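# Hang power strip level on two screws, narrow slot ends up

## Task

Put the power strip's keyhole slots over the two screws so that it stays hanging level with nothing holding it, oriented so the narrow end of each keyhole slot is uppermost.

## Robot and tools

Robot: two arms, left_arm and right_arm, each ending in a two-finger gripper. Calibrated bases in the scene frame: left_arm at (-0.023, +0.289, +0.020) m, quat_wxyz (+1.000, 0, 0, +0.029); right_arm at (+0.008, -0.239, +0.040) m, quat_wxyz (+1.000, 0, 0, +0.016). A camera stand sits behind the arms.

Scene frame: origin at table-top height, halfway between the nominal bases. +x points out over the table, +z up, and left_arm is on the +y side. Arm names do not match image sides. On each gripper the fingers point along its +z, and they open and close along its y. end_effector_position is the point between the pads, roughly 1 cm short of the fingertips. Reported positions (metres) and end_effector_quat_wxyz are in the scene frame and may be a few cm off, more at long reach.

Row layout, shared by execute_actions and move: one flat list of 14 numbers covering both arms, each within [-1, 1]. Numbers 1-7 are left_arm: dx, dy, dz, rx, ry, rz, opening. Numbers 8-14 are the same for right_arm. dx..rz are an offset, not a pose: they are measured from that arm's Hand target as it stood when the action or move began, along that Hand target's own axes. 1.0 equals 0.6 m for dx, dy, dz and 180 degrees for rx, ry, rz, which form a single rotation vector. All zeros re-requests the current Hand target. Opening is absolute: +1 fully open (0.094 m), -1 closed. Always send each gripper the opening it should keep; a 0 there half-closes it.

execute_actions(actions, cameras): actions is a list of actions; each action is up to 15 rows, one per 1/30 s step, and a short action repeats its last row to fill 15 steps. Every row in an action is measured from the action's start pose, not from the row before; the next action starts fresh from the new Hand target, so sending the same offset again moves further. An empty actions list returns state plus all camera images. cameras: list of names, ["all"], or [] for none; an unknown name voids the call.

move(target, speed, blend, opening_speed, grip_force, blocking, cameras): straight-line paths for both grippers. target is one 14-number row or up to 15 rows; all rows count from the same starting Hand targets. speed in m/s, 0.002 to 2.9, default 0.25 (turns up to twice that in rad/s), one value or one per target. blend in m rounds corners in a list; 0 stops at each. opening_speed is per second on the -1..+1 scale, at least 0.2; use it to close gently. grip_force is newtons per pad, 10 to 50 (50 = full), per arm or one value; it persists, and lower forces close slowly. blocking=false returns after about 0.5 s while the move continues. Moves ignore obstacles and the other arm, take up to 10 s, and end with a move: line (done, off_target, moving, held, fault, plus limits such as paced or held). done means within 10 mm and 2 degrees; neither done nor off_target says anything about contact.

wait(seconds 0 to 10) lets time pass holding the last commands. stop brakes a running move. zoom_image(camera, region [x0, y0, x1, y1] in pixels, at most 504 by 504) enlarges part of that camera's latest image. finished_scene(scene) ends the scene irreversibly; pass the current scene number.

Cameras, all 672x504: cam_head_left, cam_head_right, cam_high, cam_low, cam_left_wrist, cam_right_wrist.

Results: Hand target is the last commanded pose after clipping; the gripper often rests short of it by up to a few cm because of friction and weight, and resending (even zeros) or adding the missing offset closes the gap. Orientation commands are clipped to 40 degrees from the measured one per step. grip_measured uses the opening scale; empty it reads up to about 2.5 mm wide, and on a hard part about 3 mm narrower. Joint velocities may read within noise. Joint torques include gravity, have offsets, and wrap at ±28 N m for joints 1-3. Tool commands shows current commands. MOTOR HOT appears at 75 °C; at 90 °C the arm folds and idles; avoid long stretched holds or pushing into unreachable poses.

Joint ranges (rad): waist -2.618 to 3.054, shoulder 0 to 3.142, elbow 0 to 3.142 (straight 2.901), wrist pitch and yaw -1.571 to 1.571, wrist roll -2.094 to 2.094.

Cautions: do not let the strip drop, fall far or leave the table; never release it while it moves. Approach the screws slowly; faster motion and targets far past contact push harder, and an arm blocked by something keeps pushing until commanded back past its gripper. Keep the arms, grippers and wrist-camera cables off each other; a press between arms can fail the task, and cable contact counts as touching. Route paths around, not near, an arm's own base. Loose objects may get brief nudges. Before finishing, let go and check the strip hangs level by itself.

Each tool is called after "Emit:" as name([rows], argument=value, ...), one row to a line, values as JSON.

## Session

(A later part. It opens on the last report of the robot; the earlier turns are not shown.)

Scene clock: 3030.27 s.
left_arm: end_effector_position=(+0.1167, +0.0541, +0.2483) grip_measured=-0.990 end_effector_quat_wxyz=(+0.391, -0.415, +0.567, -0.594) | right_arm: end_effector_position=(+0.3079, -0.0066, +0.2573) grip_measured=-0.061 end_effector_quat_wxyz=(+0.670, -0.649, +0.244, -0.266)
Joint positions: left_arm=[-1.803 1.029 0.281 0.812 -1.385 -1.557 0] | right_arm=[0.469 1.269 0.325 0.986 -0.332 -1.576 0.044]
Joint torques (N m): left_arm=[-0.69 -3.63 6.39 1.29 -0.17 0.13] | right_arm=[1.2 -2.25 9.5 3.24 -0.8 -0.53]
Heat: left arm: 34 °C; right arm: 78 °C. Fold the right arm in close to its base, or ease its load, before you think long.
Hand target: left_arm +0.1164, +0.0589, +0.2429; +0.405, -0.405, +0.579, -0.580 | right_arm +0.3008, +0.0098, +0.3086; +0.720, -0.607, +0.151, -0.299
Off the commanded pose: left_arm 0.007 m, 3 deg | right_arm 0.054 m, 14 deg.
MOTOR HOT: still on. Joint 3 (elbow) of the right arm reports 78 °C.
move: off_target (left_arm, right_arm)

Emit:
execute_actions(actions=[], cameras=["cam_left_wrist","cam_head_right"])

Emit:
zoom_image(camera="cam_head_right", region=[390, 90, 460, 145])

Emit:
zoom_image(camera="cam_head_right", region=[310, 170, 380, 225])

Emit:
zoom_image(camera="cam_left_wrist", region=[240, 0, 400, 120])

Scene clock: 3036.17 s.
left_arm: end_effector_position=(+0.1167, +0.0541, +0.2483) grip_measured=-0.990 end_effector_quat_wxyz=(+0.391, -0.415, +0.567, -0.594) | right_arm: end_effector_position=(+0.3079, -0.0065, +0.2572) grip_measured=-0.061 end_effector_quat_wxyz=(+0.670, -0.649, +0.243, -0.266)
Joint positions: left_arm=[-1.803 1.029 0.281 0.812 -1.385 -1.557 0] | right_arm=[0.469 1.269 0.325 0.986 -0.333 -1.576 0.044]
Joint velocities: within noise
Joint torques (N m): left_arm=[-0.68 -3.63 6.39 1.29 -0.17 0.13] | right_arm=[1.25 -2.28 9.52 3.23 -0.77 -0.55]
Heat: left arm: 34 °C; right arm: 76 °C. Fold the right arm in close to its base, or ease its load, before you think long.
Hand target: left_arm +0.1164, +0.0589, +0.2429; +0.405, -0.405, +0.579, -0.580 | right_arm +0.3008, +0.0099, +0.3085; +0.720, -0.607, +0.151, -0.299
Tool commands: left_gripper/opening=-1.0 right_gripper/opening=-0.3
Off the commanded pose: left_arm 0.007 m, 3 deg | right_arm 0.054 m, 14 deg.
MOTOR HOT: still on. Joint 3 (elbow) of the right arm reports 76 °C.
Images, in order (width x height): cam_head_right 672x504, cam_left_wrist 672x504.

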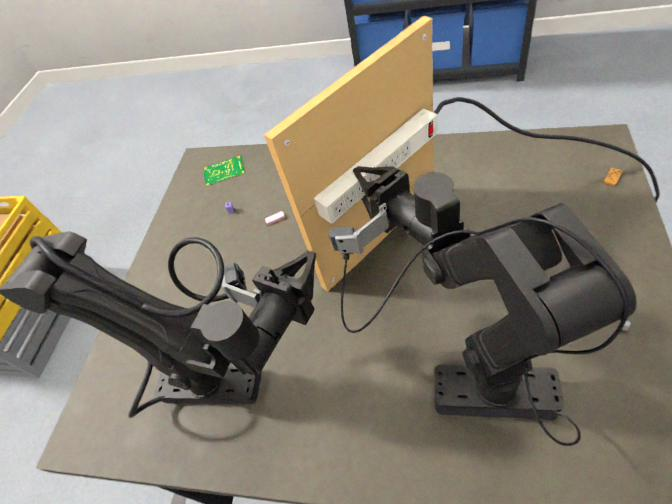

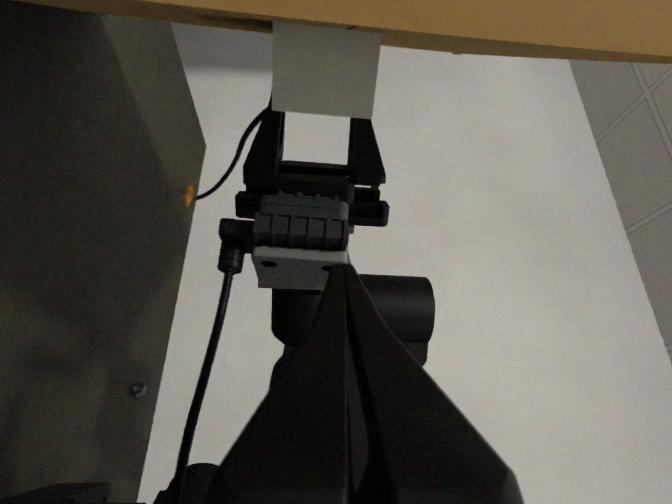

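Scaled by 7.200.

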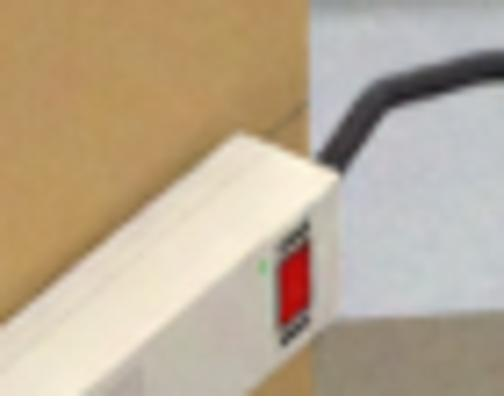

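Scaled by 7.200.

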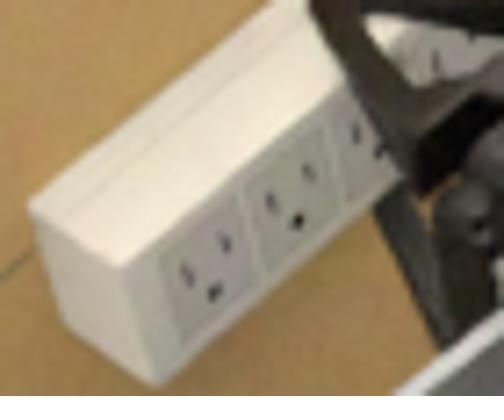

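Scaled by 3.150.

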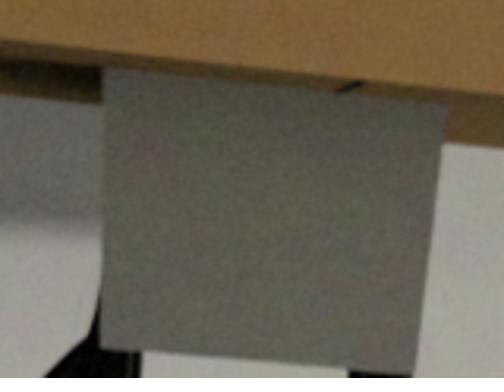

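Emit:
move(target=[0,0,0,0,0,0,-1,0.003,0.0,0.003,0.0,-0.005,0.010,-0.3], speed=0.05)

Scene clock: 3042.10 s.
left_arm: end_effector_position=(+0.1167, +0.0541, +0.2483) grip_measured=-0.990 end_effector_quat_wxyz=(+0.391, -0.415, +0.567, -0.594) | right_arm: end_effector_position=(+0.3078, -0.0066, +0.2567) grip_measured=-0.061 end_effector_quat_wxyz=(+0.675, -0.649, +0.236, -0.258)
Joint positions: left_arm=[-1.803 1.029 0.281 0.812 -1.385 -1.557 0] | right_arm=[0.45 1.287 0.324 1.013 -0.375 -1.57 0.044]
Joint torques (N m): left_arm=[-0.68 -3.64 6.39 1.29 -0.17 0.13] | right_arm=[1.06 -2.3 10.37 3.08 -0.72 -0.25]
Heat: left arm: 34 °C; right arm: 75 °C. Fold the right arm in close to its base, or ease its load, before you think long.
Hand target: left_arm +0.1164, +0.0589, +0.2429; +0.405, -0.405, +0.579, -0.580 | right_arm +0.3033, +0.0102, +0.3093; +0.726, -0.607, +0.154, -0.283
Off the commanded pose: left_arm 0.007 m, 3 deg | right_arm 0.055 m, 12 deg.
MOTOR HOT: still on. Joint 3 (elbow) of the right arm reports 75 °C.
move: off_target (left_arm, right_arm)

Emit:
move(target=[0,0,0,0,0,0,-1,0.003,0.0,0.003,0.0,0.004,0.008,-0.3], speed=0.05)

Emit:
move(target=[0,0,0,0,0,0,-1,0.003,0.0,0.003,0.0,0.002,0.006,-0.3], speed=0.05)

Scene clock: 3047.33 s.
left_arm: end_effector_position=(+0.1167, +0.0541, +0.2483) grip_measured=-0.990 end_effector_quat_wxyz=(+0.391, -0.415, +0.567, -0.594) | right_arm: end_effector_position=(+0.3080, -0.0065, +0.2569) grip_measured=-0.061 end_effector_quat_wxyz=(+0.676, -0.648, +0.236, -0.258)
Joint positions: left_arm=[-1.803 1.029 0.281 0.812 -1.385 -1.557 0] | right_arm=[0.45 1.289 0.324 1.016 -0.375 -1.567 0.044]
Joint torques (N m): left_arm=[-0.68 -3.63 6.39 1.29 -0.17 0.12] | right_arm=[1.42 -1.95 10.74 3.09 -0.58 -0.03]
Heat: left arm: 34 °C; right arm: 74 °C. Fold the right arm in close to its base, or ease its load, before you think long.
Hand target: left_arm +0.1164, +0.0589, +0.2429; +0.405, -0.405, +0.579, -0.580 | right_arm +0.3057, +0.0105, +0.3099; +0.729, -0.603, +0.167, -0.278
Off the commanded pose: left_arm 0.007 m, 3 deg | right_arm 0.056 m, 11 deg.
MOTOR HOT: still on. Joint 3 (elbow) of the right arm reports 74 °C.
move: off_target (left_arm, right_arm)

Scene clock: 3048.13 s.
left_arm: end_effector_position=(+0.1167, +0.0541, +0.2483) grip_measured=-0.990 end_effector_quat_wxyz=(+0.391, -0.415, +0.567, -0.594) | right_arm: end_effector_position=(+0.3081, -0.0064, +0.2568) grip_measured=-0.061 end_effector_quat_wxyz=(+0.677, -0.648, +0.237, -0.256)
Joint positions: left_arm=[-1.803 1.029 0.281 0.812 -1.385 -1.557 0] | right_arm=[0.449 1.292 0.324 1.02 -0.378 -1.562 0.044]
Joint torques (N m): left_arm=[-0.66 -3.63 6.39 1.29 -0.17 0.13] | right_arm=[1.63 -1.73 11.22 3.04 -0.45 0.08]
Heat: left arm: 34 °C; right arm: 73 °C. Fold the right arm in close to its base, or ease its load, before you think long.
Hand target: left_arm +0.1164, +0.0589, +0.2429; +0.405, -0.405, +0.579, -0.580 | right_arm +0.3081, +0.0109, +0.3104; +0.731, -0.601, +0.174, -0.273
Off the commanded pose: left_arm 0.007 m, 3 deg | right_arm 0.056 m, 11 deg.
MOTOR HOT: still on. Joint 3 (elbow) of the right arm reports 73 °C.
move: off_target (left_arm, right_arm)

Emit:
move(target=[0,0,0,0,0,0,-1,0.001,0.006,-0.001,-0.003,0.002,0.007,-0.3], speed=0.05)

Emit:
move(target=[0,0,0,0,0,0,-1,0.001,0.004,-0.001,-0.002,0.002,0.006,-0.3], speed=0.05)

Emit:
execute_actions(actions=[], cameras=["cam_left_wrist","cam_head_right"])

Emit:
zoom_image(camera="cam_head_right", region=[390, 90, 460, 145])

Emit:
zoom_image(camera="cam_head_right", region=[310, 170, 380, 225])

Scene clock: 3054.17 s.
left_arm: end_effector_position=(+0.1167, +0.0541, +0.2483) grip_measured=-0.990 end_effector_quat_wxyz=(+0.391, -0.415, +0.567, -0.594) | right_arm: end_effector_position=(+0.3081, -0.0065, +0.2567) grip_measured=-0.061 end_effector_quat_wxyz=(+0.678, -0.647, +0.237, -0.255)
Joint positions: left_arm=[-1.803 1.029 0.281 0.812 -1.385 -1.557 0] | right_arm=[0.448 1.294 0.323 1.024 -0.379 -1.56 0.044]
Joint torques (N m): left_arm=[-0.68 -3.63 6.41 1.29 -0.17 0.13] | right_arm=[1.63 -1.52 11.15 2.99 -0.45 0.23]
Heat: left arm: 34 °C; right arm: 73 °C. Fold the right arm in close to its base, or ease its load, before you think long.
Hand target: left_arm +0.1164, +0.0589, +0.2429; +0.405, -0.405, +0.579, -0.580 | right_arm +0.3090, +0.0105, +0.3067; +0.730, -0.602, +0.185, -0.266
Off the commanded pose: left_arm 0.007 m, 3 deg | right_arm 0.053 m, 10 deg.
MOTOR HOT: still on. Joint 3 (elbow) of the right arm reports 73 °C.
move: off_target (left_arm, right_arm)

Scene clock: 3054.90 s.
left_arm: end_effector_position=(+0.1167, +0.0541, +0.2483) grip_measured=-0.990 end_effector_quat_wxyz=(+0.391, -0.415, +0.567, -0.594) | right_arm: end_effector_position=(+0.3082, -0.0066, +0.2565) grip_measured=-0.061 end_effector_quat_wxyz=(+0.678, -0.647, +0.238, -0.255)
Joint positions: left_arm=[-1.803 1.029 0.281 0.812 -1.385 -1.557 0] | right_arm=[0.448 1.295 0.323 1.027 -0.379 -1.557 0.044]
Joint torques (N m): left_arm=[-0.68 -3.63 6.39 1.29 -0.17 0.12] | right_arm=[1.73 -1.51 11.02 2.91 -0.35 0.36]
Heat: left arm: 34 °C; right arm: 72 °C. Fold the right arm in close to its base, or ease its load, before you think long.
Hand target: left_arm +0.1164, +0.0589, +0.2429; +0.405, -0.405, +0.579, -0.580 | right_arm +0.3095, +0.0100, +0.3044; +0.730, -0.601, +0.193, -0.260
Off the commanded pose: left_arm 0.007 m, 3 deg | right_arm 0.051 m, 9 deg.
MOTOR HOT: still on. Joint 3 (elbow) of the right arm reports 72 °C.
move: off_target (left_arm, right_arm)

Scene clock: 3054.90 s.
left_arm: end_effector_position=(+0.1167, +0.0541, +0.2483) grip_measured=-0.990 end_effector_quat_wxyz=(+0.391, -0.415, +0.567, -0.594) | right_arm: end_effector_position=(+0.3082, -0.0066, +0.2565) grip_measured=-0.061 end_effector_quat_wxyz=(+0.678, -0.647, +0.238, -0.255)
Joint positions: left_arm=[-1.803 1.029 0.281 0.812 -1.385 -1.557 0] | right_arm=[0.448 1.295 0.323 1.027 -0.379 -1.557 0.044]
Joint velocities: within noise
Joint torques (N m): left_arm=[-0.68 -3.63 6.39 1.29 -0.17 0.12] | right_arm=[1.73 -1.51 11.02 2.91 -0.35 0.36]
Heat: left arm: 34 °C; right arm: 72 °C. Fold the right arm in close to its base, or ease its load, before you think long.
Hand target: left_arm +0.1164, +0.0589, +0.2429; +0.405, -0.405, +0.579, -0.580 | right_arm +0.3095, +0.0100, +0.3044; +0.730, -0.601, +0.193, -0.260
Tool commands: left_gripper/opening=-1.0 right_gripper/opening=-0.3
Off the commanded pose: left_arm 0.007 m, 3 deg | right_arm 0.051 m, 9 deg.
MOTOR HOT: still on. Joint 3 (elbow) of the right arm reports 72 °C.
Images, in order (width x height): cam_head_right 672x504, cam_left_wrist 672x504.

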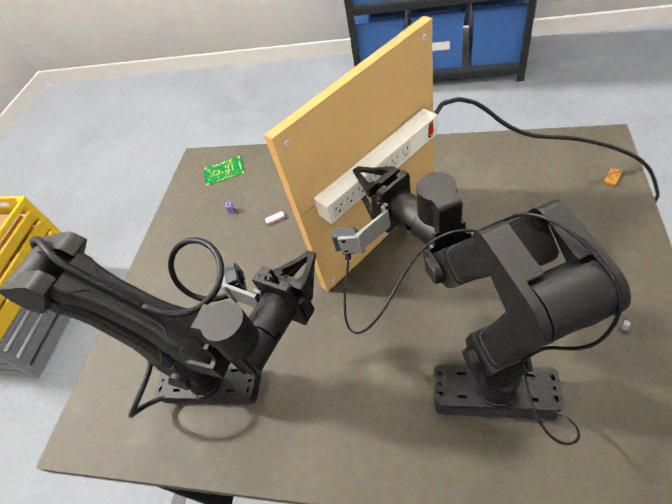

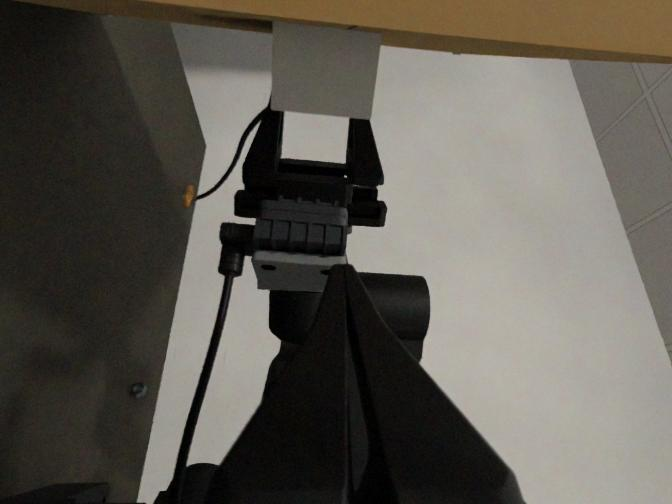

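Scaled by 7.200.

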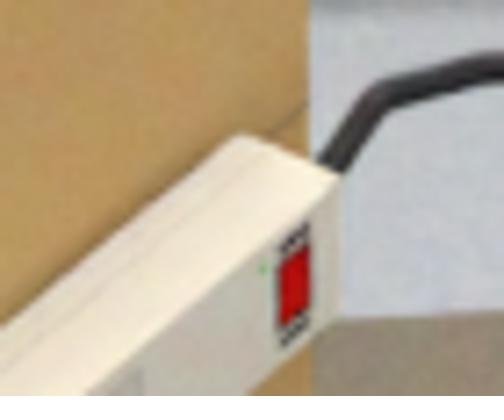

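Scaled by 7.200.

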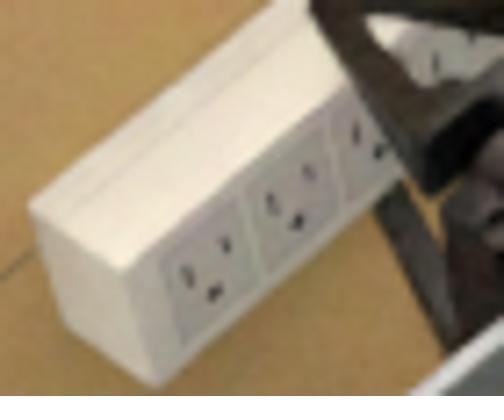

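Emit:
move(target=[0,0,0,0,0,0,-1,0.001,0.004,-0.001,-0.002,-0.003,0.008,-0.3], speed=0.05)

Emit:
move(target=[0,0,0,0,0,0,-1,0.001,0.004,-0.001,-0.002,-0.003,0.008,-0.3], speed=0.05)

Emit:
move(target=[0,0,0,0,0,0,-1,0.001,0.004,-0.001,-0.002,-0.002,0.008,-0.3], speed=0.05)

Scene clock: 3061.07 s.
left_arm: end_effector_position=(+0.1167, +0.0541, +0.2483) grip_measured=-0.990 end_effector_quat_wxyz=(+0.391, -0.415, +0.567, -0.594) | right_arm: end_effector_position=(+0.3081, -0.0066, +0.2563) grip_measured=-0.061 end_effector_quat_wxyz=(+0.681, -0.647, +0.235, -0.251)
Joint positions: left_arm=[-1.803 1.029 0.281 0.812 -1.385 -1.557 0] | right_arm=[0.441 1.303 0.322 1.038 -0.395 -1.554 0.044]
Joint torques (N m): left_arm=[-0.69 -3.62 6.41 1.28 -0.17 0.13] | right_arm=[1.43 -1.68 11.15 2.79 -0.37 0.53]
Heat: left arm: 34 °C; right arm: 72 °C. Fold the right arm in close to its base, or ease its load, before you think long.
Hand target: left_arm +0.1164, +0.0589, +0.2429; +0.405, -0.405, +0.579, -0.580 | right_arm +0.3100, +0.0095, +0.3019; +0.733, -0.602, +0.198, -0.248
Off the commanded pose: left_arm 0.007 m, 3 deg | right_arm 0.048 m, 9 deg.
MOTOR HOT: still on. Joint 3 (elbow) of the right arm reports 72 °C.
move: off_target (left_arm, right_arm)

Scene clock: 3061.87 s.
left_arm: end_effector_position=(+0.1167, +0.0541, +0.2483) grip_measured=-0.990 end_effector_quat_wxyz=(+0.391, -0.415, +0.567, -0.594) | right_arm: end_effector_position=(+0.3089, -0.0054, +0.2564) grip_measured=-0.061 end_effector_quat_wxyz=(+0.689, -0.641, +0.243, -0.235)
Joint positions: left_arm=[-1.803 1.029 0.281 0.812 -1.385 -1.557 0] | right_arm=[0.434 1.324 0.325 1.064 -0.414 -1.511 0.044]
Joint torques (N m): left_arm=[-0.68 -3.63 6.39 1.29 -0.17 0.13] | right_arm=[1.2 -2.21 10.88 2.64 -0.42 0.39]
Heat: left arm: 34 °C; right arm: 72 °C. Fold the right arm in close to its base, or ease its load, before you think long.
Hand target: left_arm +0.1164, +0.0589, +0.2429; +0.405, -0.405, +0.579, -0.580 | right_arm +0.3104, +0.0090, +0.2994; +0.735, -0.603, +0.203, -0.235
Off the commanded pose: left_arm 0.007 m, 3 deg | right_arm 0.045 m, 8 deg.
MOTOR HOT: still on. Joint 3 (elbow) of the right arm reports 72 °C.
move: off_target (left_arm, right_arm)

Scene clock: 3062.73 s.
left_arm: end_effector_position=(+0.1167, +0.0541, +0.2483) grip_measured=-0.990 end_effector_quat_wxyz=(+0.391, -0.415, +0.567, -0.594) | right_arm: end_effector_position=(+0.3095, -0.0058, +0.2558) grip_measured=-0.061 end_effector_quat_wxyz=(+0.694, -0.637, +0.252, -0.222)
Joint positions: left_arm=[-1.803 1.029 0.281 0.812 -1.385 -1.557 0] | right_arm=[0.428 1.331 0.325 1.072 -0.424 -1.475 0.044]
Joint torques (N m): left_arm=[-0.69 -3.64 6.39 1.29 -0.17 0.13] | right_arm=[1.13 -2.29 10.81 2.61 -0.44 0.29]
Heat: left arm: 34 °C; right arm: 72 °C. Fold the right arm in close to its base, or ease its load, before you think long.
Hand target: left_arm +0.1164, +0.0589, +0.2429; +0.405, -0.405, +0.579, -0.580 | right_arm +0.3108, +0.0086, +0.2971; +0.736, -0.603, +0.209, -0.223
Off the commanded pose: left_arm 0.007 m, 3 deg | right_arm 0.044 m, 8 deg.
MOTOR HOT: still on. Joint 3 (elbow) of the right arm reports 72 °C.
move: off_target (left_arm, right_arm)

Emit:
execute_actions(actions=[], cameras=["cam_left_wrist","cam_head_right"])

Emit:
zoom_image(camera="cam_head_right", region=[390, 90, 460, 145])

Emit:
zoom_image(camera="cam_head_right", region=[310, 170, 380, 225])

Emit:
zoom_image(camera="cam_left_wrist", region=[240, 0, 400, 120])

Scene clock: 3067.50 s.
left_arm: end_effector_position=(+0.1167, +0.0541, +0.2483) grip_measured=-0.990 end_effector_quat_wxyz=(+0.391, -0.415, +0.567, -0.594) | right_arm: end_effector_position=(+0.3095, -0.0058, +0.2558) grip_measured=-0.061 end_effector_quat_wxyz=(+0.694, -0.637, +0.252, -0.222)
Joint positions: left_arm=[-1.803 1.029 0.281 0.812 -1.385 -1.557 0] | right_arm=[0.428 1.331 0.325 1.072 -0.424 -1.475 0.044]
Joint velocities: within noise
Joint torques (N m): left_arm=[-0.68 -3.63 6.38 1.29 -0.17 0.13] | right_arm=[1.1 -2.22 10.82 2.6 -0.44 0.3]
Heat: left arm: 34 °C; right arm: 73 °C. Fold the right arm in close to its base, or ease its load, before you think long.
Hand target: left_arm +0.1164, +0.0589, +0.2429; +0.405, -0.405, +0.579, -0.580 | right_arm +0.3108, +0.0086, +0.2971; +0.736, -0.603, +0.209, -0.223
Tool commands: left_gripper/opening=-1.0 right_gripper/opening=-0.3
Off the commanded pose: left_arm 0.007 m, 3 deg | right_arm 0.044 m, 8 deg.
MOTOR HOT: still on. Joint 3 (elbow) of the right arm reports 73 °C.
Images, in order (width x height): cam_head_right 672x504, cam_left_wrist 672x504.

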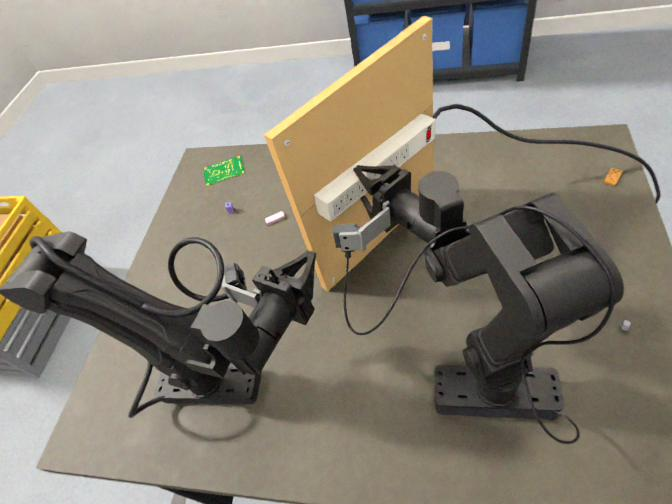

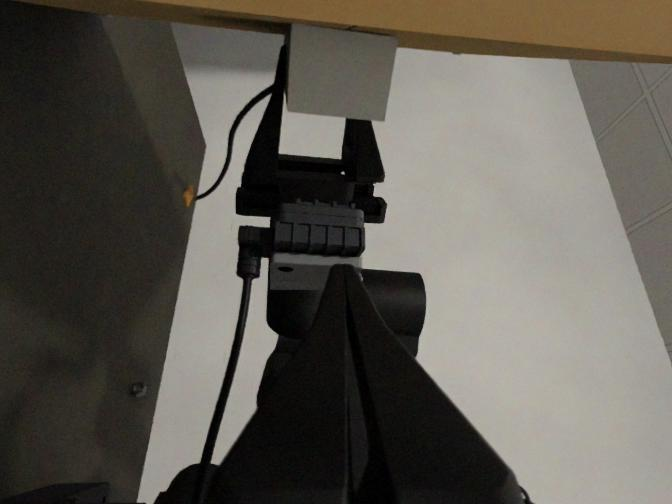

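Scaled by 7.200.

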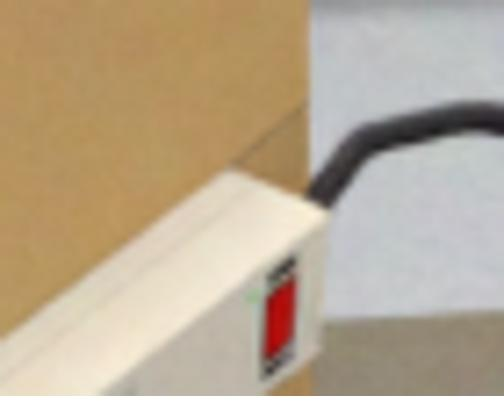

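Scaled by 7.200.

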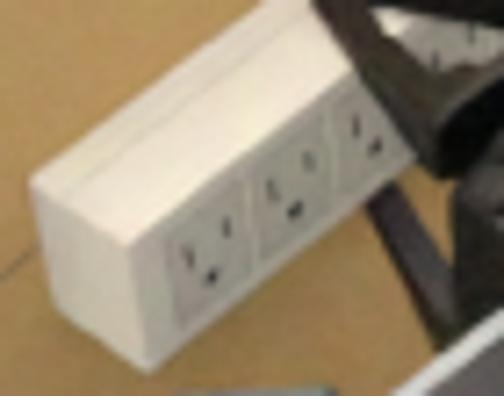

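Scaled by 3.150.

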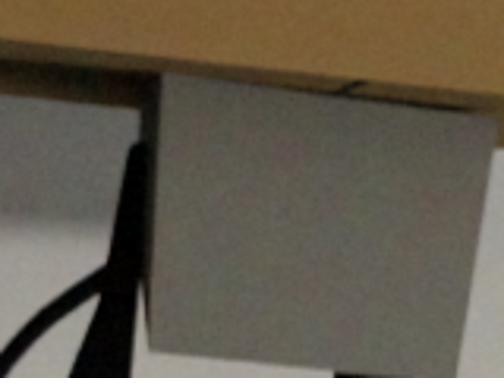

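Emit:
move(target=[0,0,0,0,0,0,-1,0.0,0.014,0.0,-0.010,0.001,-0.018,-0.3], speed=0.05)

Scene clock: 3084.50 s.
left_arm: end_effector_position=(+0.1167, +0.0541, +0.2483) grip_measured=-0.990 end_effector_quat_wxyz=(+0.391, -0.415, +0.567, -0.594) | right_arm: end_effector_position=(+0.3094, -0.0058, +0.2555) grip_measured=-0.061 end_effector_quat_wxyz=(+0.693, -0.638, +0.250, -0.224)
Joint positions: left_arm=[-1.803 1.029 0.281 0.812 -1.385 -1.557 0] | right_arm=[0.428 1.331 0.325 1.071 -0.425 -1.483 0.044]
Joint torques (N m): left_arm=[-0.68 -3.62 6.39 1.28 -0.17 0.13] | right_arm=[1.81 -1.89 10.78 2.34 -0.3 -0.28]
Heat: left arm: 34 °C; right arm: 75 °C. Fold the right arm in close to its base, or ease its load, before you think long.
Hand target: left_arm +0.1164, +0.0589, +0.2429; +0.405, -0.405, +0.579, -0.580 | right_arm +0.3113, +0.0101, +0.2888; +0.720, -0.620, +0.197, -0.241
Off the commanded pose: left_arm 0.007 m, 3 deg | right_arm 0.037 m, 7 deg.
MOTOR HOT: still on. Joint 3 (elbow) of the right arm reports 75 °C.
move: off_target (left_arm, right_arm)

Emit:
move(target=[0,0,0,0,0,0,-1,0.0,0.025,-0.006,-0.016,0.001,-0.012,-0.3], speed=0.06)

Scene clock: 3087.43 s.
left_arm: end_effector_position=(+0.1167, +0.0541, +0.2483) grip_measured=-0.990 end_effector_quat_wxyz=(+0.391, -0.415, +0.567, -0.594) | right_arm: end_effector_position=(+0.3094, -0.0058, +0.2550) grip_measured=-0.061 end_effector_quat_wxyz=(+0.691, -0.640, +0.248, -0.226)
Joint positions: left_arm=[-1.803 1.029 0.281 0.812 -1.385 -1.557 0] | right_arm=[0.428 1.331 0.325 1.069 -0.425 -1.49 0.044]
Joint torques (N m): left_arm=[-0.66 -3.63 6.39 1.28 -0.17 0.13] | right_arm=[1.78 -1.48 9.89 2 -0.27 -0.75]
Heat: left arm: 34 °C; right arm: 75 °C. Fold the right arm in close to its base, or ease its load, before you think long.
Hand target: left_arm +0.1164, +0.0589, +0.2429; +0.405, -0.405, +0.579, -0.580 | right_arm +0.3108, +0.0089, +0.2734; +0.699, -0.641, +0.192, -0.251
Off the commanded pose: left_arm 0.007 m, 3 deg | right_arm 0.024 m, 7 deg.
MOTOR HOT: still on. Joint 3 (elbow) of the right arm reports 75 °C.
move: off_target (left_arm, right_arm)

Emit:
move(target=[0,0,0,0,0,0,-1,0.0,0.018,-0.002,-0.013,0.001,-0.01,-0.3], speed=0.06)

Scene clock: 3091.67 s.
left_arm: end_effector_position=(+0.1167, +0.0541, +0.2483) grip_measured=-0.990 end_effector_quat_wxyz=(+0.391, -0.415, +0.567, -0.594) | right_arm: end_effector_position=(+0.3100, -0.0055, +0.2486) grip_measured=-0.061 end_effector_quat_wxyz=(+0.677, -0.654, +0.233, -0.243)
Joint positions: left_arm=[-1.803 1.029 0.281 0.812 -1.385 -1.557 0] | right_arm=[0.428 1.334 0.325 1.048 -0.425 -1.557 0.044]
Joint torques (N m): left_arm=[-0.68 -3.63 6.39 1.29 -0.17 0.12] | right_arm=[1.78 -1.77 9.66 1.82 -0.24 -0.62]
Heat: left arm: 34 °C; right arm: 75 °C. Fold the right arm in close to its base, or ease its load, before you think long.
Hand target: left_arm +0.1164, +0.0589, +0.2429; +0.405, -0.405, +0.579, -0.580 | right_arm +0.3112, +0.0085, +0.2625; +0.682, -0.658, +0.188, -0.259
Off the commanded pose: left_arm 0.007 m, 3 deg | right_arm 0.020 m, 5 deg.
MOTOR HOT: still on. Joint 3 (elbow) of the right arm reports 75 °C.
move: off_target (left_arm, right_arm)

Emit:
move(target=[0,0,0,0,0,0,-1,0.0,0.012,0.001,-0.006,0.001,-0.006,-0.3], speed=0.06, cameras=["cam_left_wrist","cam_head_right"])

Emit:
zoom_image(camera="cam_head_right", region=[390, 90, 460, 145])

Emit:
zoom_image(camera="cam_head_right", region=[310, 170, 380, 225])

Emit:
zoom_image(camera="cam_left_wrist", region=[240, 0, 400, 120])

Scene clock: 3096.20 s.
left_arm: end_effector_position=(+0.1167, +0.0541, +0.2483) grip_measured=-0.990 end_effector_quat_wxyz=(+0.391, -0.415, +0.567, -0.594) | right_arm: end_effector_position=(+0.3102, -0.0054, +0.2482) grip_measured=-0.061 end_effector_quat_wxyz=(+0.677, -0.655, +0.232, -0.244)
Joint positions: left_arm=[-1.803 1.029 0.281 0.812 -1.385 -1.557 0] | right_arm=[0.428 1.338 0.325 1.051 -0.425 -1.562 0.044]
Joint torques (N m): left_arm=[-0.68 -3.63 6.39 1.29 -0.17 0.13] | right_arm=[1.98 -0.88 9.39 1.78 -0.16 -0.81]
Heat: left arm: 34 °C; right arm: 75 °C. Fold the right arm in close to its base, or ease its load, before you think long.
Hand target: left_arm +0.1164, +0.0589, +0.2429; +0.405, -0.405, +0.579, -0.580 | right_arm +0.3124, +0.0090, +0.2554; +0.673, -0.666, +0.185, -0.265
Off the commanded pose: left_arm 0.007 m, 3 deg | right_arm 0.016 m, 6 deg.
MOTOR HOT: still on. Joint 3 (elbow) of the right arm reports 75 °C.
move: off_target (left_arm, right_arm)
Images, in order (width x height): cam_head_right 672x504, cam_left_wrist 672x504.

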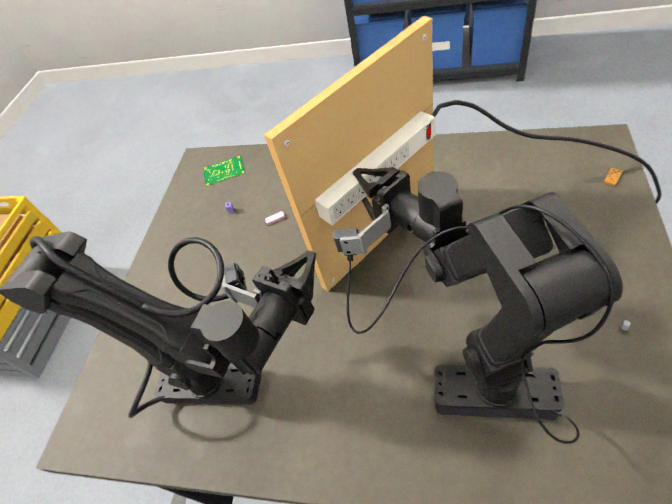

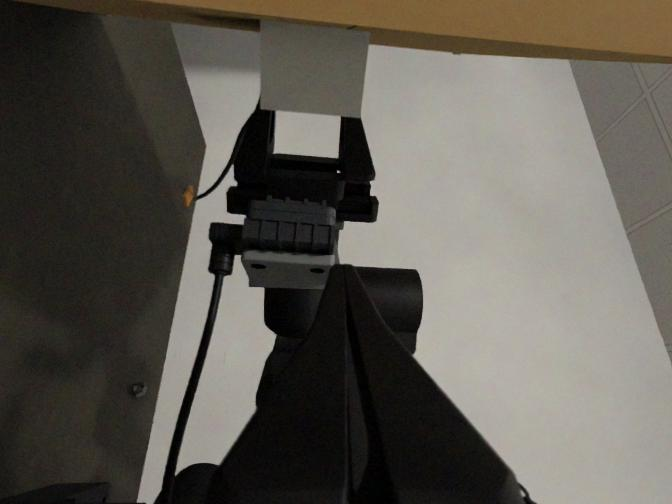

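Scaled by 7.200.

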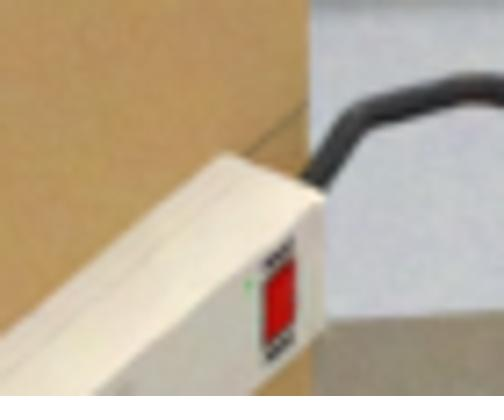

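Scaled by 7.200.

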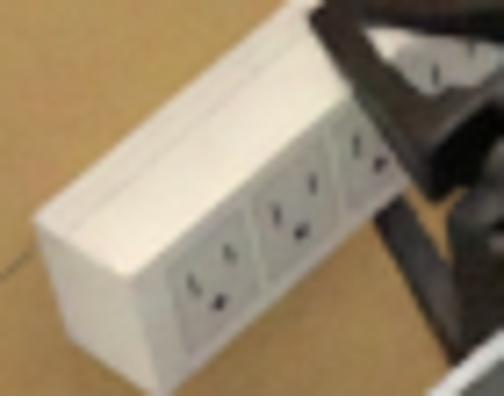

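Scaled by 3.150.

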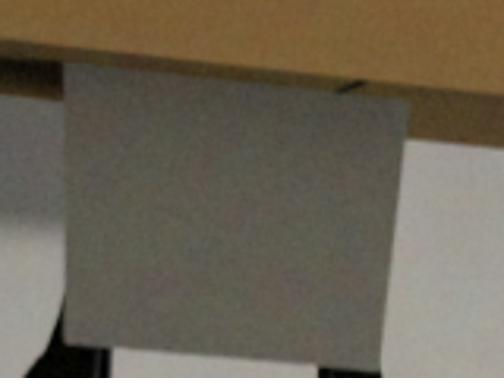

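Emit:
move(target=[0,0,0,0,0,0,-1,0.0,0.04,-0.004,-0.014,0.001,-0.005,-0.3], speed=0.06)

Scene clock: 3107.33 s.
left_arm: end_effector_position=(+0.1167, +0.0541, +0.2483) grip_measured=-0.990 end_effector_quat_wxyz=(+0.391, -0.415, +0.567, -0.594) | right_arm: end_effector_position=(+0.3100, -0.0059, +0.2448) grip_measured=-0.061 end_effector_quat_wxyz=(+0.683, -0.649, +0.220, -0.253)
Joint positions: left_arm=[-1.803 1.029 0.281 0.812 -1.385 -1.557 0] | right_arm=[0.423 1.392 0.304 1.156 -0.434 -1.569 0.044]
Joint torques (N m): left_arm=[-0.68 -3.63 6.39 1.29 -0.17 0.12] | right_arm=[1.54 -0.31 8.03 1.31 -0.15 -1.03]
Heat: left arm: 34 °C; right arm: 74 °C. Fold the right arm in close to its base, or ease its load, before you think long.
Hand target: left_arm +0.1164, +0.0589, +0.2429; +0.405, -0.405, +0.579, -0.580 | right_arm +0.3135, +0.0064, +0.2313; +0.655, -0.682, +0.187, -0.267
Off the commanded pose: left_arm 0.007 m, 3 deg | right_arm 0.019 m, 6 deg.
MOTOR HOT: still on. Joint 3 (elbow) of the right arm reports 74 °C.
move: off_target (left_arm, right_arm)

Emit:
execute_actions(actions=[], cameras=["cam_left_wrist","cam_head_right"])

Emit:
zoom_image(camera="cam_head_right", region=[390, 90, 460, 145])

Emit:
zoom_image(camera="cam_head_right", region=[310, 170, 380, 225])

Emit:
zoom_image(camera="cam_left_wrist", region=[240, 0, 400, 120])

Scene clock: 3111.57 s.
left_arm: end_effector_position=(+0.1167, +0.0541, +0.2483) grip_measured=-0.990 end_effector_quat_wxyz=(+0.391, -0.415, +0.567, -0.594) | right_arm: end_effector_position=(+0.3100, -0.0059, +0.2447) grip_measured=-0.061 end_effector_quat_wxyz=(+0.683, -0.649, +0.220, -0.253)
Joint positions: left_arm=[-1.803 1.029 0.281 0.812 -1.385 -1.557 0] | right_arm=[0.423 1.393 0.304 1.157 -0.434 -1.569 0.044]
Joint velocities: within noise
Joint torques (N m): left_arm=[-0.68 -3.63 6.39 1.28 -0.17 0.13] | right_arm=[1.55 -0.32 8.05 1.3 -0.16 -1.04]
Heat: left arm: 34 °C; right arm: 74 °C. Fold the right arm in close to its base, or ease its load, before you think long.
Hand target: left_arm +0.1164, +0.0589, +0.2429; +0.405, -0.405, +0.579, -0.580 | right_arm +0.3135, +0.0064, +0.2313; +0.655, -0.682, +0.187, -0.267
Tool commands: left_gripper/opening=-1.0 right_gripper/opening=-0.3
Off the commanded pose: left_arm 0.007 m, 3 deg | right_arm 0.018 m, 6 deg.
MOTOR HOT: still on. Joint 3 (elbow) of the right arm reports 74 °C.
Images, in order (width x height): cam_head_right 672x504, cam_left_wrist 672x504.

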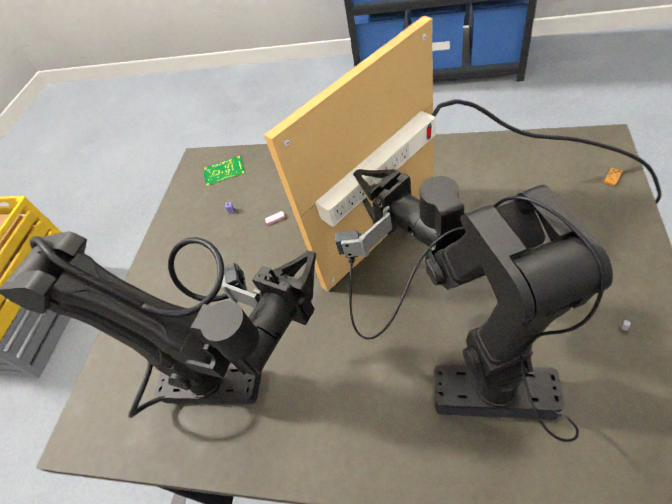

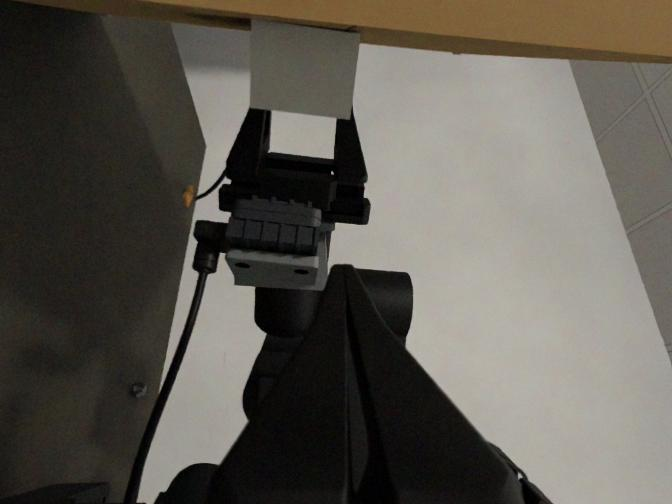

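Scaled by 7.200.

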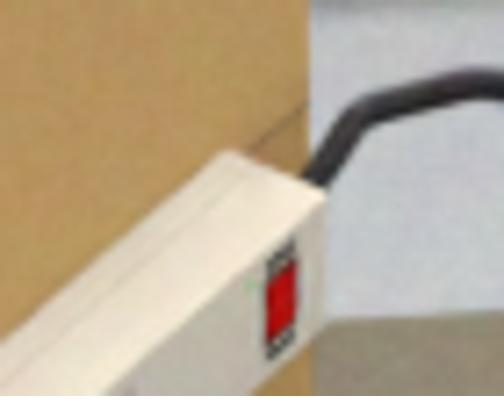

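Scaled by 7.200.

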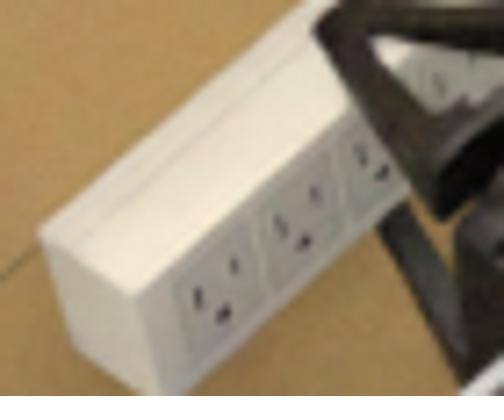

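Scaled by 3.150.

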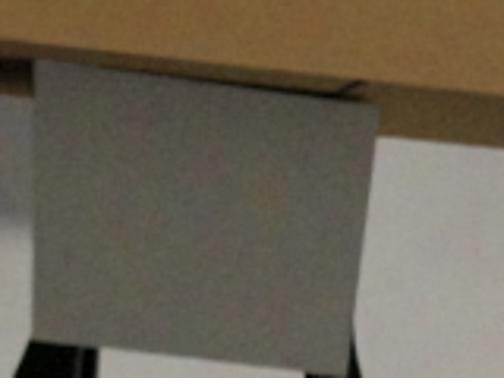

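Emit:
move(target=[0,0,0,0,0,0,-1,0.0,0.022,0.0,-0.014,0.003,0.003,-0.3], speed=0.06)

Scene clock: 3119.67 s.
left_arm: end_effector_position=(+0.1167, +0.0541, +0.2483) grip_measured=-0.990 end_effector_quat_wxyz=(+0.391, -0.415, +0.567, -0.594) | right_arm: end_effector_position=(+0.3105, -0.0060, +0.2406) grip_measured=-0.061 end_effector_quat_wxyz=(+0.676, -0.655, +0.212, -0.262)
Joint positions: left_arm=[-1.803 1.029 0.281 0.812 -1.385 -1.557 0] | right_arm=[0.423 1.402 0.301 1.159 -0.432 -1.604 0.044]
Joint torques (N m): left_arm=[-0.68 -3.63 6.38 1.29 -0.17 0.12] | right_arm=[1.58 -0.38 7.32 1.1 -0.02 -0.79]
Heat: left arm: 34 °C; right arm: 73 °C. Fold the right arm in close to its base, or ease its load, before you think long.
Hand target: left_arm +0.1164, +0.0589, +0.2429; +0.405, -0.405, +0.579, -0.580 | right_arm +0.3148, +0.0055, +0.2183; +0.641, -0.694, +0.199, -0.263
Off the commanded pose: left_arm 0.007 m, 3 deg | right_arm 0.026 m, 6 deg.
MOTOR HOT: still on. Joint 3 (elbow) of the right arm reports 73 °C.
move: off_target (left_arm, right_arm)

Emit:
move(target=[0,0,0,0,0,0,-1,0.0,0.012,0.0,-0.008,0.003,0.012,-0.3], speed=0.06, cameras=["cam_left_wrist","cam_head_right"])

Emit:
zoom_image(camera="cam_head_right", region=[390, 90, 460, 145])

Emit:
zoom_image(camera="cam_head_right", region=[310, 170, 380, 225])

Emit:
zoom_image(camera="cam_left_wrist", region=[240, 0, 400, 120])

Scene clock: 3125.07 s.
left_arm: end_effector_position=(+0.1167, +0.0541, +0.2483) grip_measured=-0.990 end_effector_quat_wxyz=(+0.391, -0.415, +0.567, -0.594) | right_arm: end_effector_position=(+0.3109, -0.0064, +0.2403) grip_measured=-0.061 end_effector_quat_wxyz=(+0.676, -0.655, +0.214, -0.263)
Joint positions: left_arm=[-1.803 1.029 0.281 0.812 -1.385 -1.557 0] | right_arm=[0.423 1.402 0.3 1.158 -0.429 -1.603 0.044]
Joint torques (N m): left_arm=[-0.68 -3.63 6.39 1.29 -0.17 0.13] | right_arm=[2.04 -0.88 7.02 0.8 0.16 -0.61]
Heat: left arm: 34 °C; right arm: 71 °C.
Hand target: left_arm +0.1164, +0.0589, +0.2429; +0.405, -0.405, +0.579, -0.580 | right_arm +0.3152, +0.0047, +0.2112; +0.636, -0.696, +0.219, -0.251
Off the commanded pose: left_arm 0.007 m, 3 deg | right_arm 0.031 m, 7 deg.
MOTOR HOT: cleared for the motors of the right arm.
move: off_target (left_arm, right_arm)
Images, in order (width x height): cam_head_right 672x504, cam_left_wrist 672x504.

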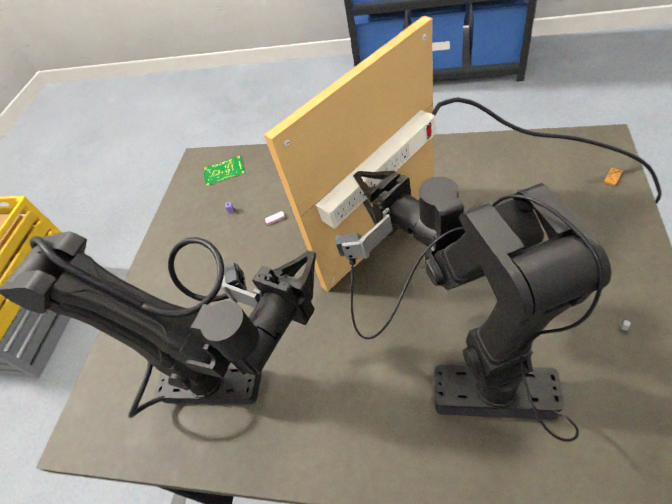

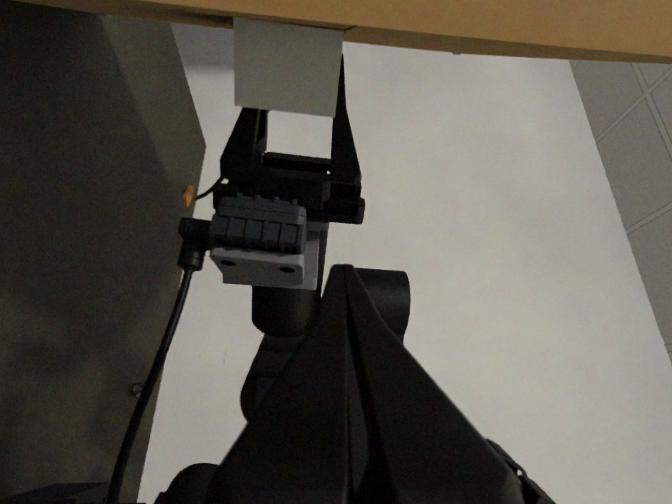

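Scaled by 7.200.

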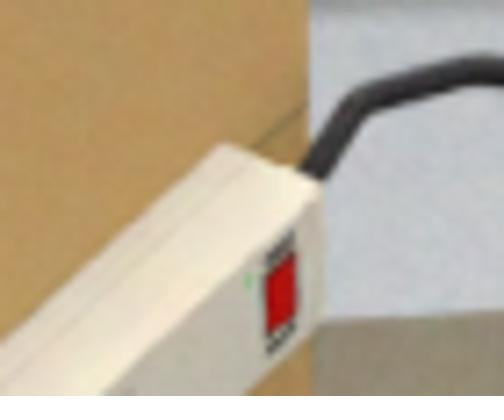

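Scaled by 7.200.

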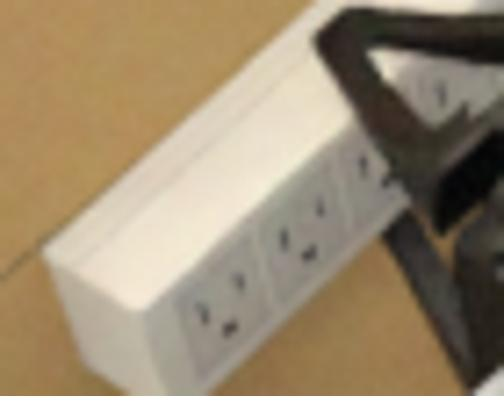

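Scaled by 3.150.

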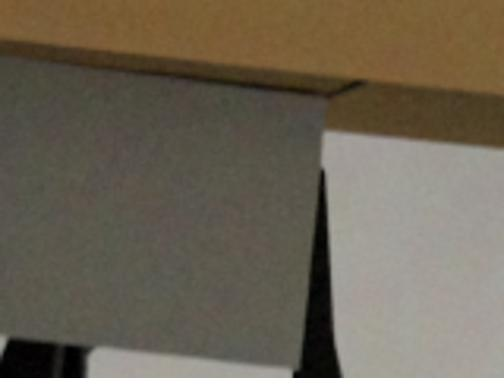

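Emit:
move(target=[0,0,0,0,0,0,-1,0.0,0.0,0.0,0.0,0.003,0.015,-0.3], speed=0.06)

Emit:
move(target=[0,0,0,0,0,0,-1,0.0,0.0,0.0,0.0,0.002,0.012,-0.3], speed=0.06)

Scene clock: 3131.03 s.
left_arm: end_effector_position=(+0.1167, +0.0541, +0.2483) grip_measured=-0.990 end_effector_quat_wxyz=(+0.391, -0.415, +0.567, -0.594) | right_arm: end_effector_position=(+0.3111, -0.0064, +0.2403) grip_measured=-0.061 end_effector_quat_wxyz=(+0.676, -0.654, +0.217, -0.262)
Joint positions: left_arm=[-1.803 1.029 0.281 0.812 -1.385 -1.557 0] | right_arm=[0.425 1.402 0.3 1.159 -0.423 -1.597 0.044]
Joint torques (N m): left_arm=[-0.66 -3.63 6.39 1.28 -0.17 0.13] | right_arm=[2.63 -1.48 6.93 0.69 0.34 -0.25]
Heat: left arm: 34 °C; right arm: 69 °C.
Hand target: left_arm +0.1164, +0.0589, +0.2429; +0.405, -0.405, +0.579, -0.580 | right_arm +0.3152, +0.0048, +0.2112; +0.640, -0.690, +0.238, -0.240
Off the commanded pose: left_arm 0.007 m, 3 deg | right_arm 0.032 m, 7 deg.
move: off_target (left_arm, right_arm)

Scene clock: 3131.73 s.
left_arm: end_effector_position=(+0.1167, +0.0541, +0.2483) grip_measured=-0.990 end_effector_quat_wxyz=(+0.391, -0.415, +0.567, -0.594) | right_arm: end_effector_position=(+0.3114, -0.0064, +0.2385) grip_measured=-0.061 end_effector_quat_wxyz=(+0.674, -0.654, +0.222, -0.261)
Joint positions: left_arm=[-1.803 1.029 0.281 0.812 -1.385 -1.557 0] | right_arm=[0.43 1.401 0.299 1.151 -0.412 -1.593 0.044]
Joint torques (N m): left_arm=[-0.68 -3.62 6.38 1.28 -0.17 0.13] | right_arm=[2.74 -1.55 6.94 0.77 0.39 0.05]
Heat: left arm: 34 °C; right arm: 69 °C.
Hand target: left_arm +0.1164, +0.0589, +0.2429; +0.405, -0.405, +0.579, -0.580 | right_arm +0.3153, +0.0047, +0.2111; +0.644, -0.685, +0.253, -0.230
Off the commanded pose: left_arm 0.007 m, 3 deg | right_arm 0.030 m, 7 deg.
move: off_target (left_arm, right_arm)

Emit:
move(target=[0,0,0,0,0,0,-1,0.005,0.0,0.0,0.0,0.0,0.012,-0.3], speed=0.06)

Emit:
move(target=[0,0,0,0,0,0,-1,0.003,0.0,0.0,0.0,0.0,0.012,-0.3], speed=0.06, cameras=["cam_left_wrist","cam_head_right"])

Emit:
zoom_image(camera="cam_head_right", region=[390, 90, 460, 145])

Emit:
zoom_image(camera="cam_head_right", region=[310, 170, 380, 225])

Emit:
zoom_image(camera="cam_left_wrist", region=[200, 0, 360, 120])

Scene clock: 3137.13 s.
left_arm: end_effector_position=(+0.1167, +0.0541, +0.2483) grip_measured=-0.990 end_effector_quat_wxyz=(+0.391, -0.415, +0.567, -0.594) | right_arm: end_effector_position=(+0.3111, -0.0064, +0.2381) grip_measured=-0.061 end_effector_quat_wxyz=(+0.676, -0.652, +0.229, -0.254)
Joint positions: left_arm=[-1.803 1.029 0.281 0.812 -1.385 -1.557 0] | right_arm=[0.431 1.401 0.298 1.151 -0.41 -1.573 0.044]
Joint torques (N m): left_arm=[-0.68 -3.63 6.39 1.29 -0.17 0.13] | right_arm=[1.78 -1.01 7.27 0.79 0.24 0.24]
Heat: left arm: 34 °C; right arm: 69 °C.
Hand target: left_arm +0.1164, +0.0589, +0.2429; +0.405, -0.405, +0.579, -0.580 | right_arm +0.3175, +0.0028, +0.2111; +0.648, -0.680, +0.266, -0.217
Off the commanded pose: left_arm 0.007 m, 3 deg | right_arm 0.029 m, 7 deg.
move: off_target (left_arm, right_arm)

Scene clock: 3137.83 s.
left_arm: end_effector_position=(+0.1167, +0.0541, +0.2483) grip_measured=-0.990 end_effector_quat_wxyz=(+0.391, -0.415, +0.567, -0.594) | right_arm: end_effector_position=(+0.3109, -0.0062, +0.2378) grip_measured=-0.061 end_effector_quat_wxyz=(+0.679, -0.650, +0.236, -0.246)
Joint positions: left_arm=[-1.803 1.029 0.281 0.812 -1.385 -1.557 0] | right_arm=[0.431 1.401 0.298 1.149 -0.412 -1.551 0.044]
Joint torques (N m): left_arm=[-0.68 -3.63 6.39 1.29 -0.17 0.13] | right_arm=[1.2 -0.7 7.51 0.86 0.21 0.36]
Heat: left arm: 34 °C; right arm: 69 °C.
Hand target: left_arm +0.1164, +0.0589, +0.2429; +0.405, -0.405, +0.579, -0.580 | right_arm +0.3188, +0.0017, +0.2110; +0.652, -0.675, +0.278, -0.205
Off the commanded pose: left_arm 0.007 m, 3 deg | right_arm 0.029 m, 8 deg.
move: off_target (left_arm, right_arm)
Images, in order (width x height): cam_head_right 672x504, cam_left_wrist 672x504.

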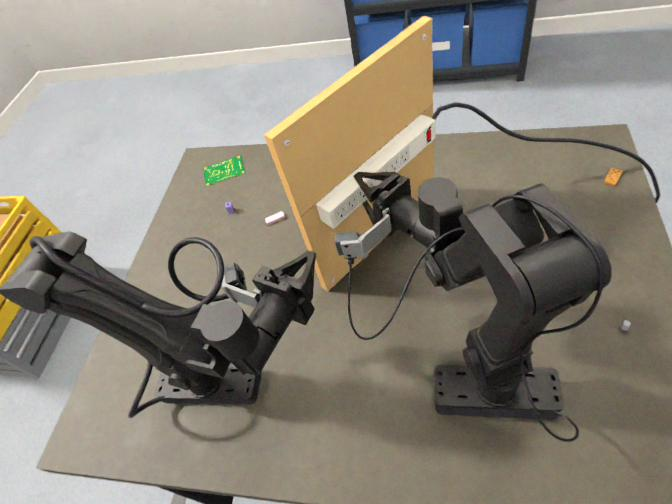

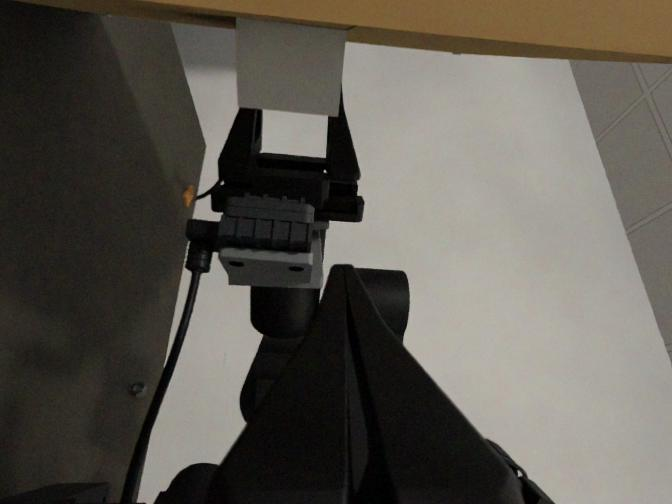

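Scaled by 7.200.

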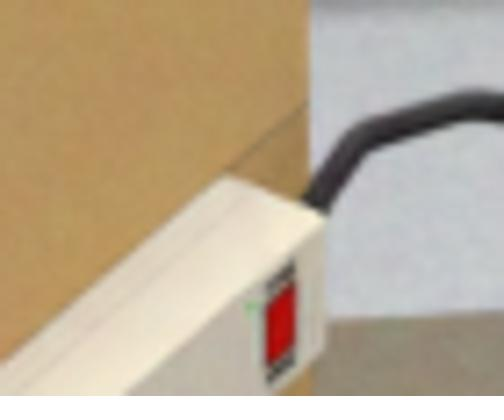

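Scaled by 7.200.

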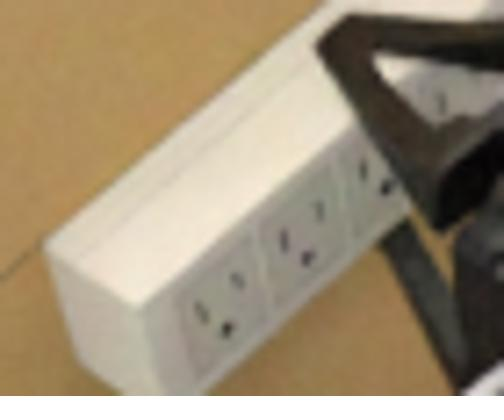

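Scaled by 3.150.

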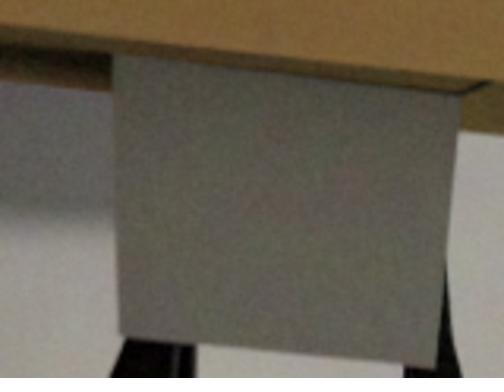

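Emit:
move(target=[0,0,0,0,0,0,-1,0.0,-0.02,-0.004,0.014,0.0,-0.004,-0.3], speed=0.05)

Scene clock: 3147.53 s.
left_arm: end_effector_position=(+0.1167, +0.0541, +0.2483) grip_measured=-0.990 end_effector_quat_wxyz=(+0.391, -0.415, +0.567, -0.594) | right_arm: end_effector_position=(+0.3109, -0.0062, +0.2380) grip_measured=-0.061 end_effector_quat_wxyz=(+0.679, -0.650, +0.236, -0.246)
Joint positions: left_arm=[-1.803 1.029 0.281 0.812 -1.385 -1.557 0] | right_arm=[0.431 1.401 0.298 1.15 -0.412 -1.55 0.044]
Joint torques (N m): left_arm=[-0.68 -3.63 6.39 1.29 -0.17 0.13] | right_arm=[0.87 -1.11 7.65 1.17 0.16 0.4]
Heat: left arm: 34 °C; right arm: 70 °C.
Hand target: left_arm +0.1164, +0.0589, +0.2429; +0.405, -0.405, +0.579, -0.580 | right_arm +0.3186, -0.0002, +0.2231; +0.666, -0.662, +0.270, -0.215
Off the commanded pose: left_arm 0.007 m, 3 deg | right_arm 0.018 m, 6 deg.
move: off_target (left_arm, right_arm)

Emit:
move(target=[0,0,0,0,0,0,-1,0.002,-0.03,-0.006,0.018,0.0,-0.007,-0.3], speed=0.05)

Scene clock: 3149.80 s.
left_arm: end_effector_position=(+0.1167, +0.0541, +0.2483) grip_measured=-0.990 end_effector_quat_wxyz=(+0.391, -0.415, +0.567, -0.594) | right_arm: end_effector_position=(+0.3109, -0.0064, +0.2383) grip_measured=-0.061 end_effector_quat_wxyz=(+0.680, -0.650, +0.236, -0.245)
Joint positions: left_arm=[-1.803 1.029 0.281 0.812 -1.385 -1.557 0] | right_arm=[0.429 1.401 0.298 1.151 -0.416 -1.55 0.044]
Joint torques (N m): left_arm=[-0.68 -3.63 6.39 1.28 -0.17 0.12] | right_arm=[-0.08 -3.07 8.06 1.44 0.09 0.42]
Heat: left arm: 34 °C; right arm: 70 °C.
Hand target: left_arm +0.1164, +0.0589, +0.2429; +0.405, -0.405, +0.579, -0.580 | right_arm +0.3185, -0.0043, +0.2410; +0.682, -0.646, +0.256, -0.230
Off the commanded pose: left_arm 0.007 m, 3 deg | right_arm 0.008 m, 3 deg.
move: off_target (left_arm, right_arm)


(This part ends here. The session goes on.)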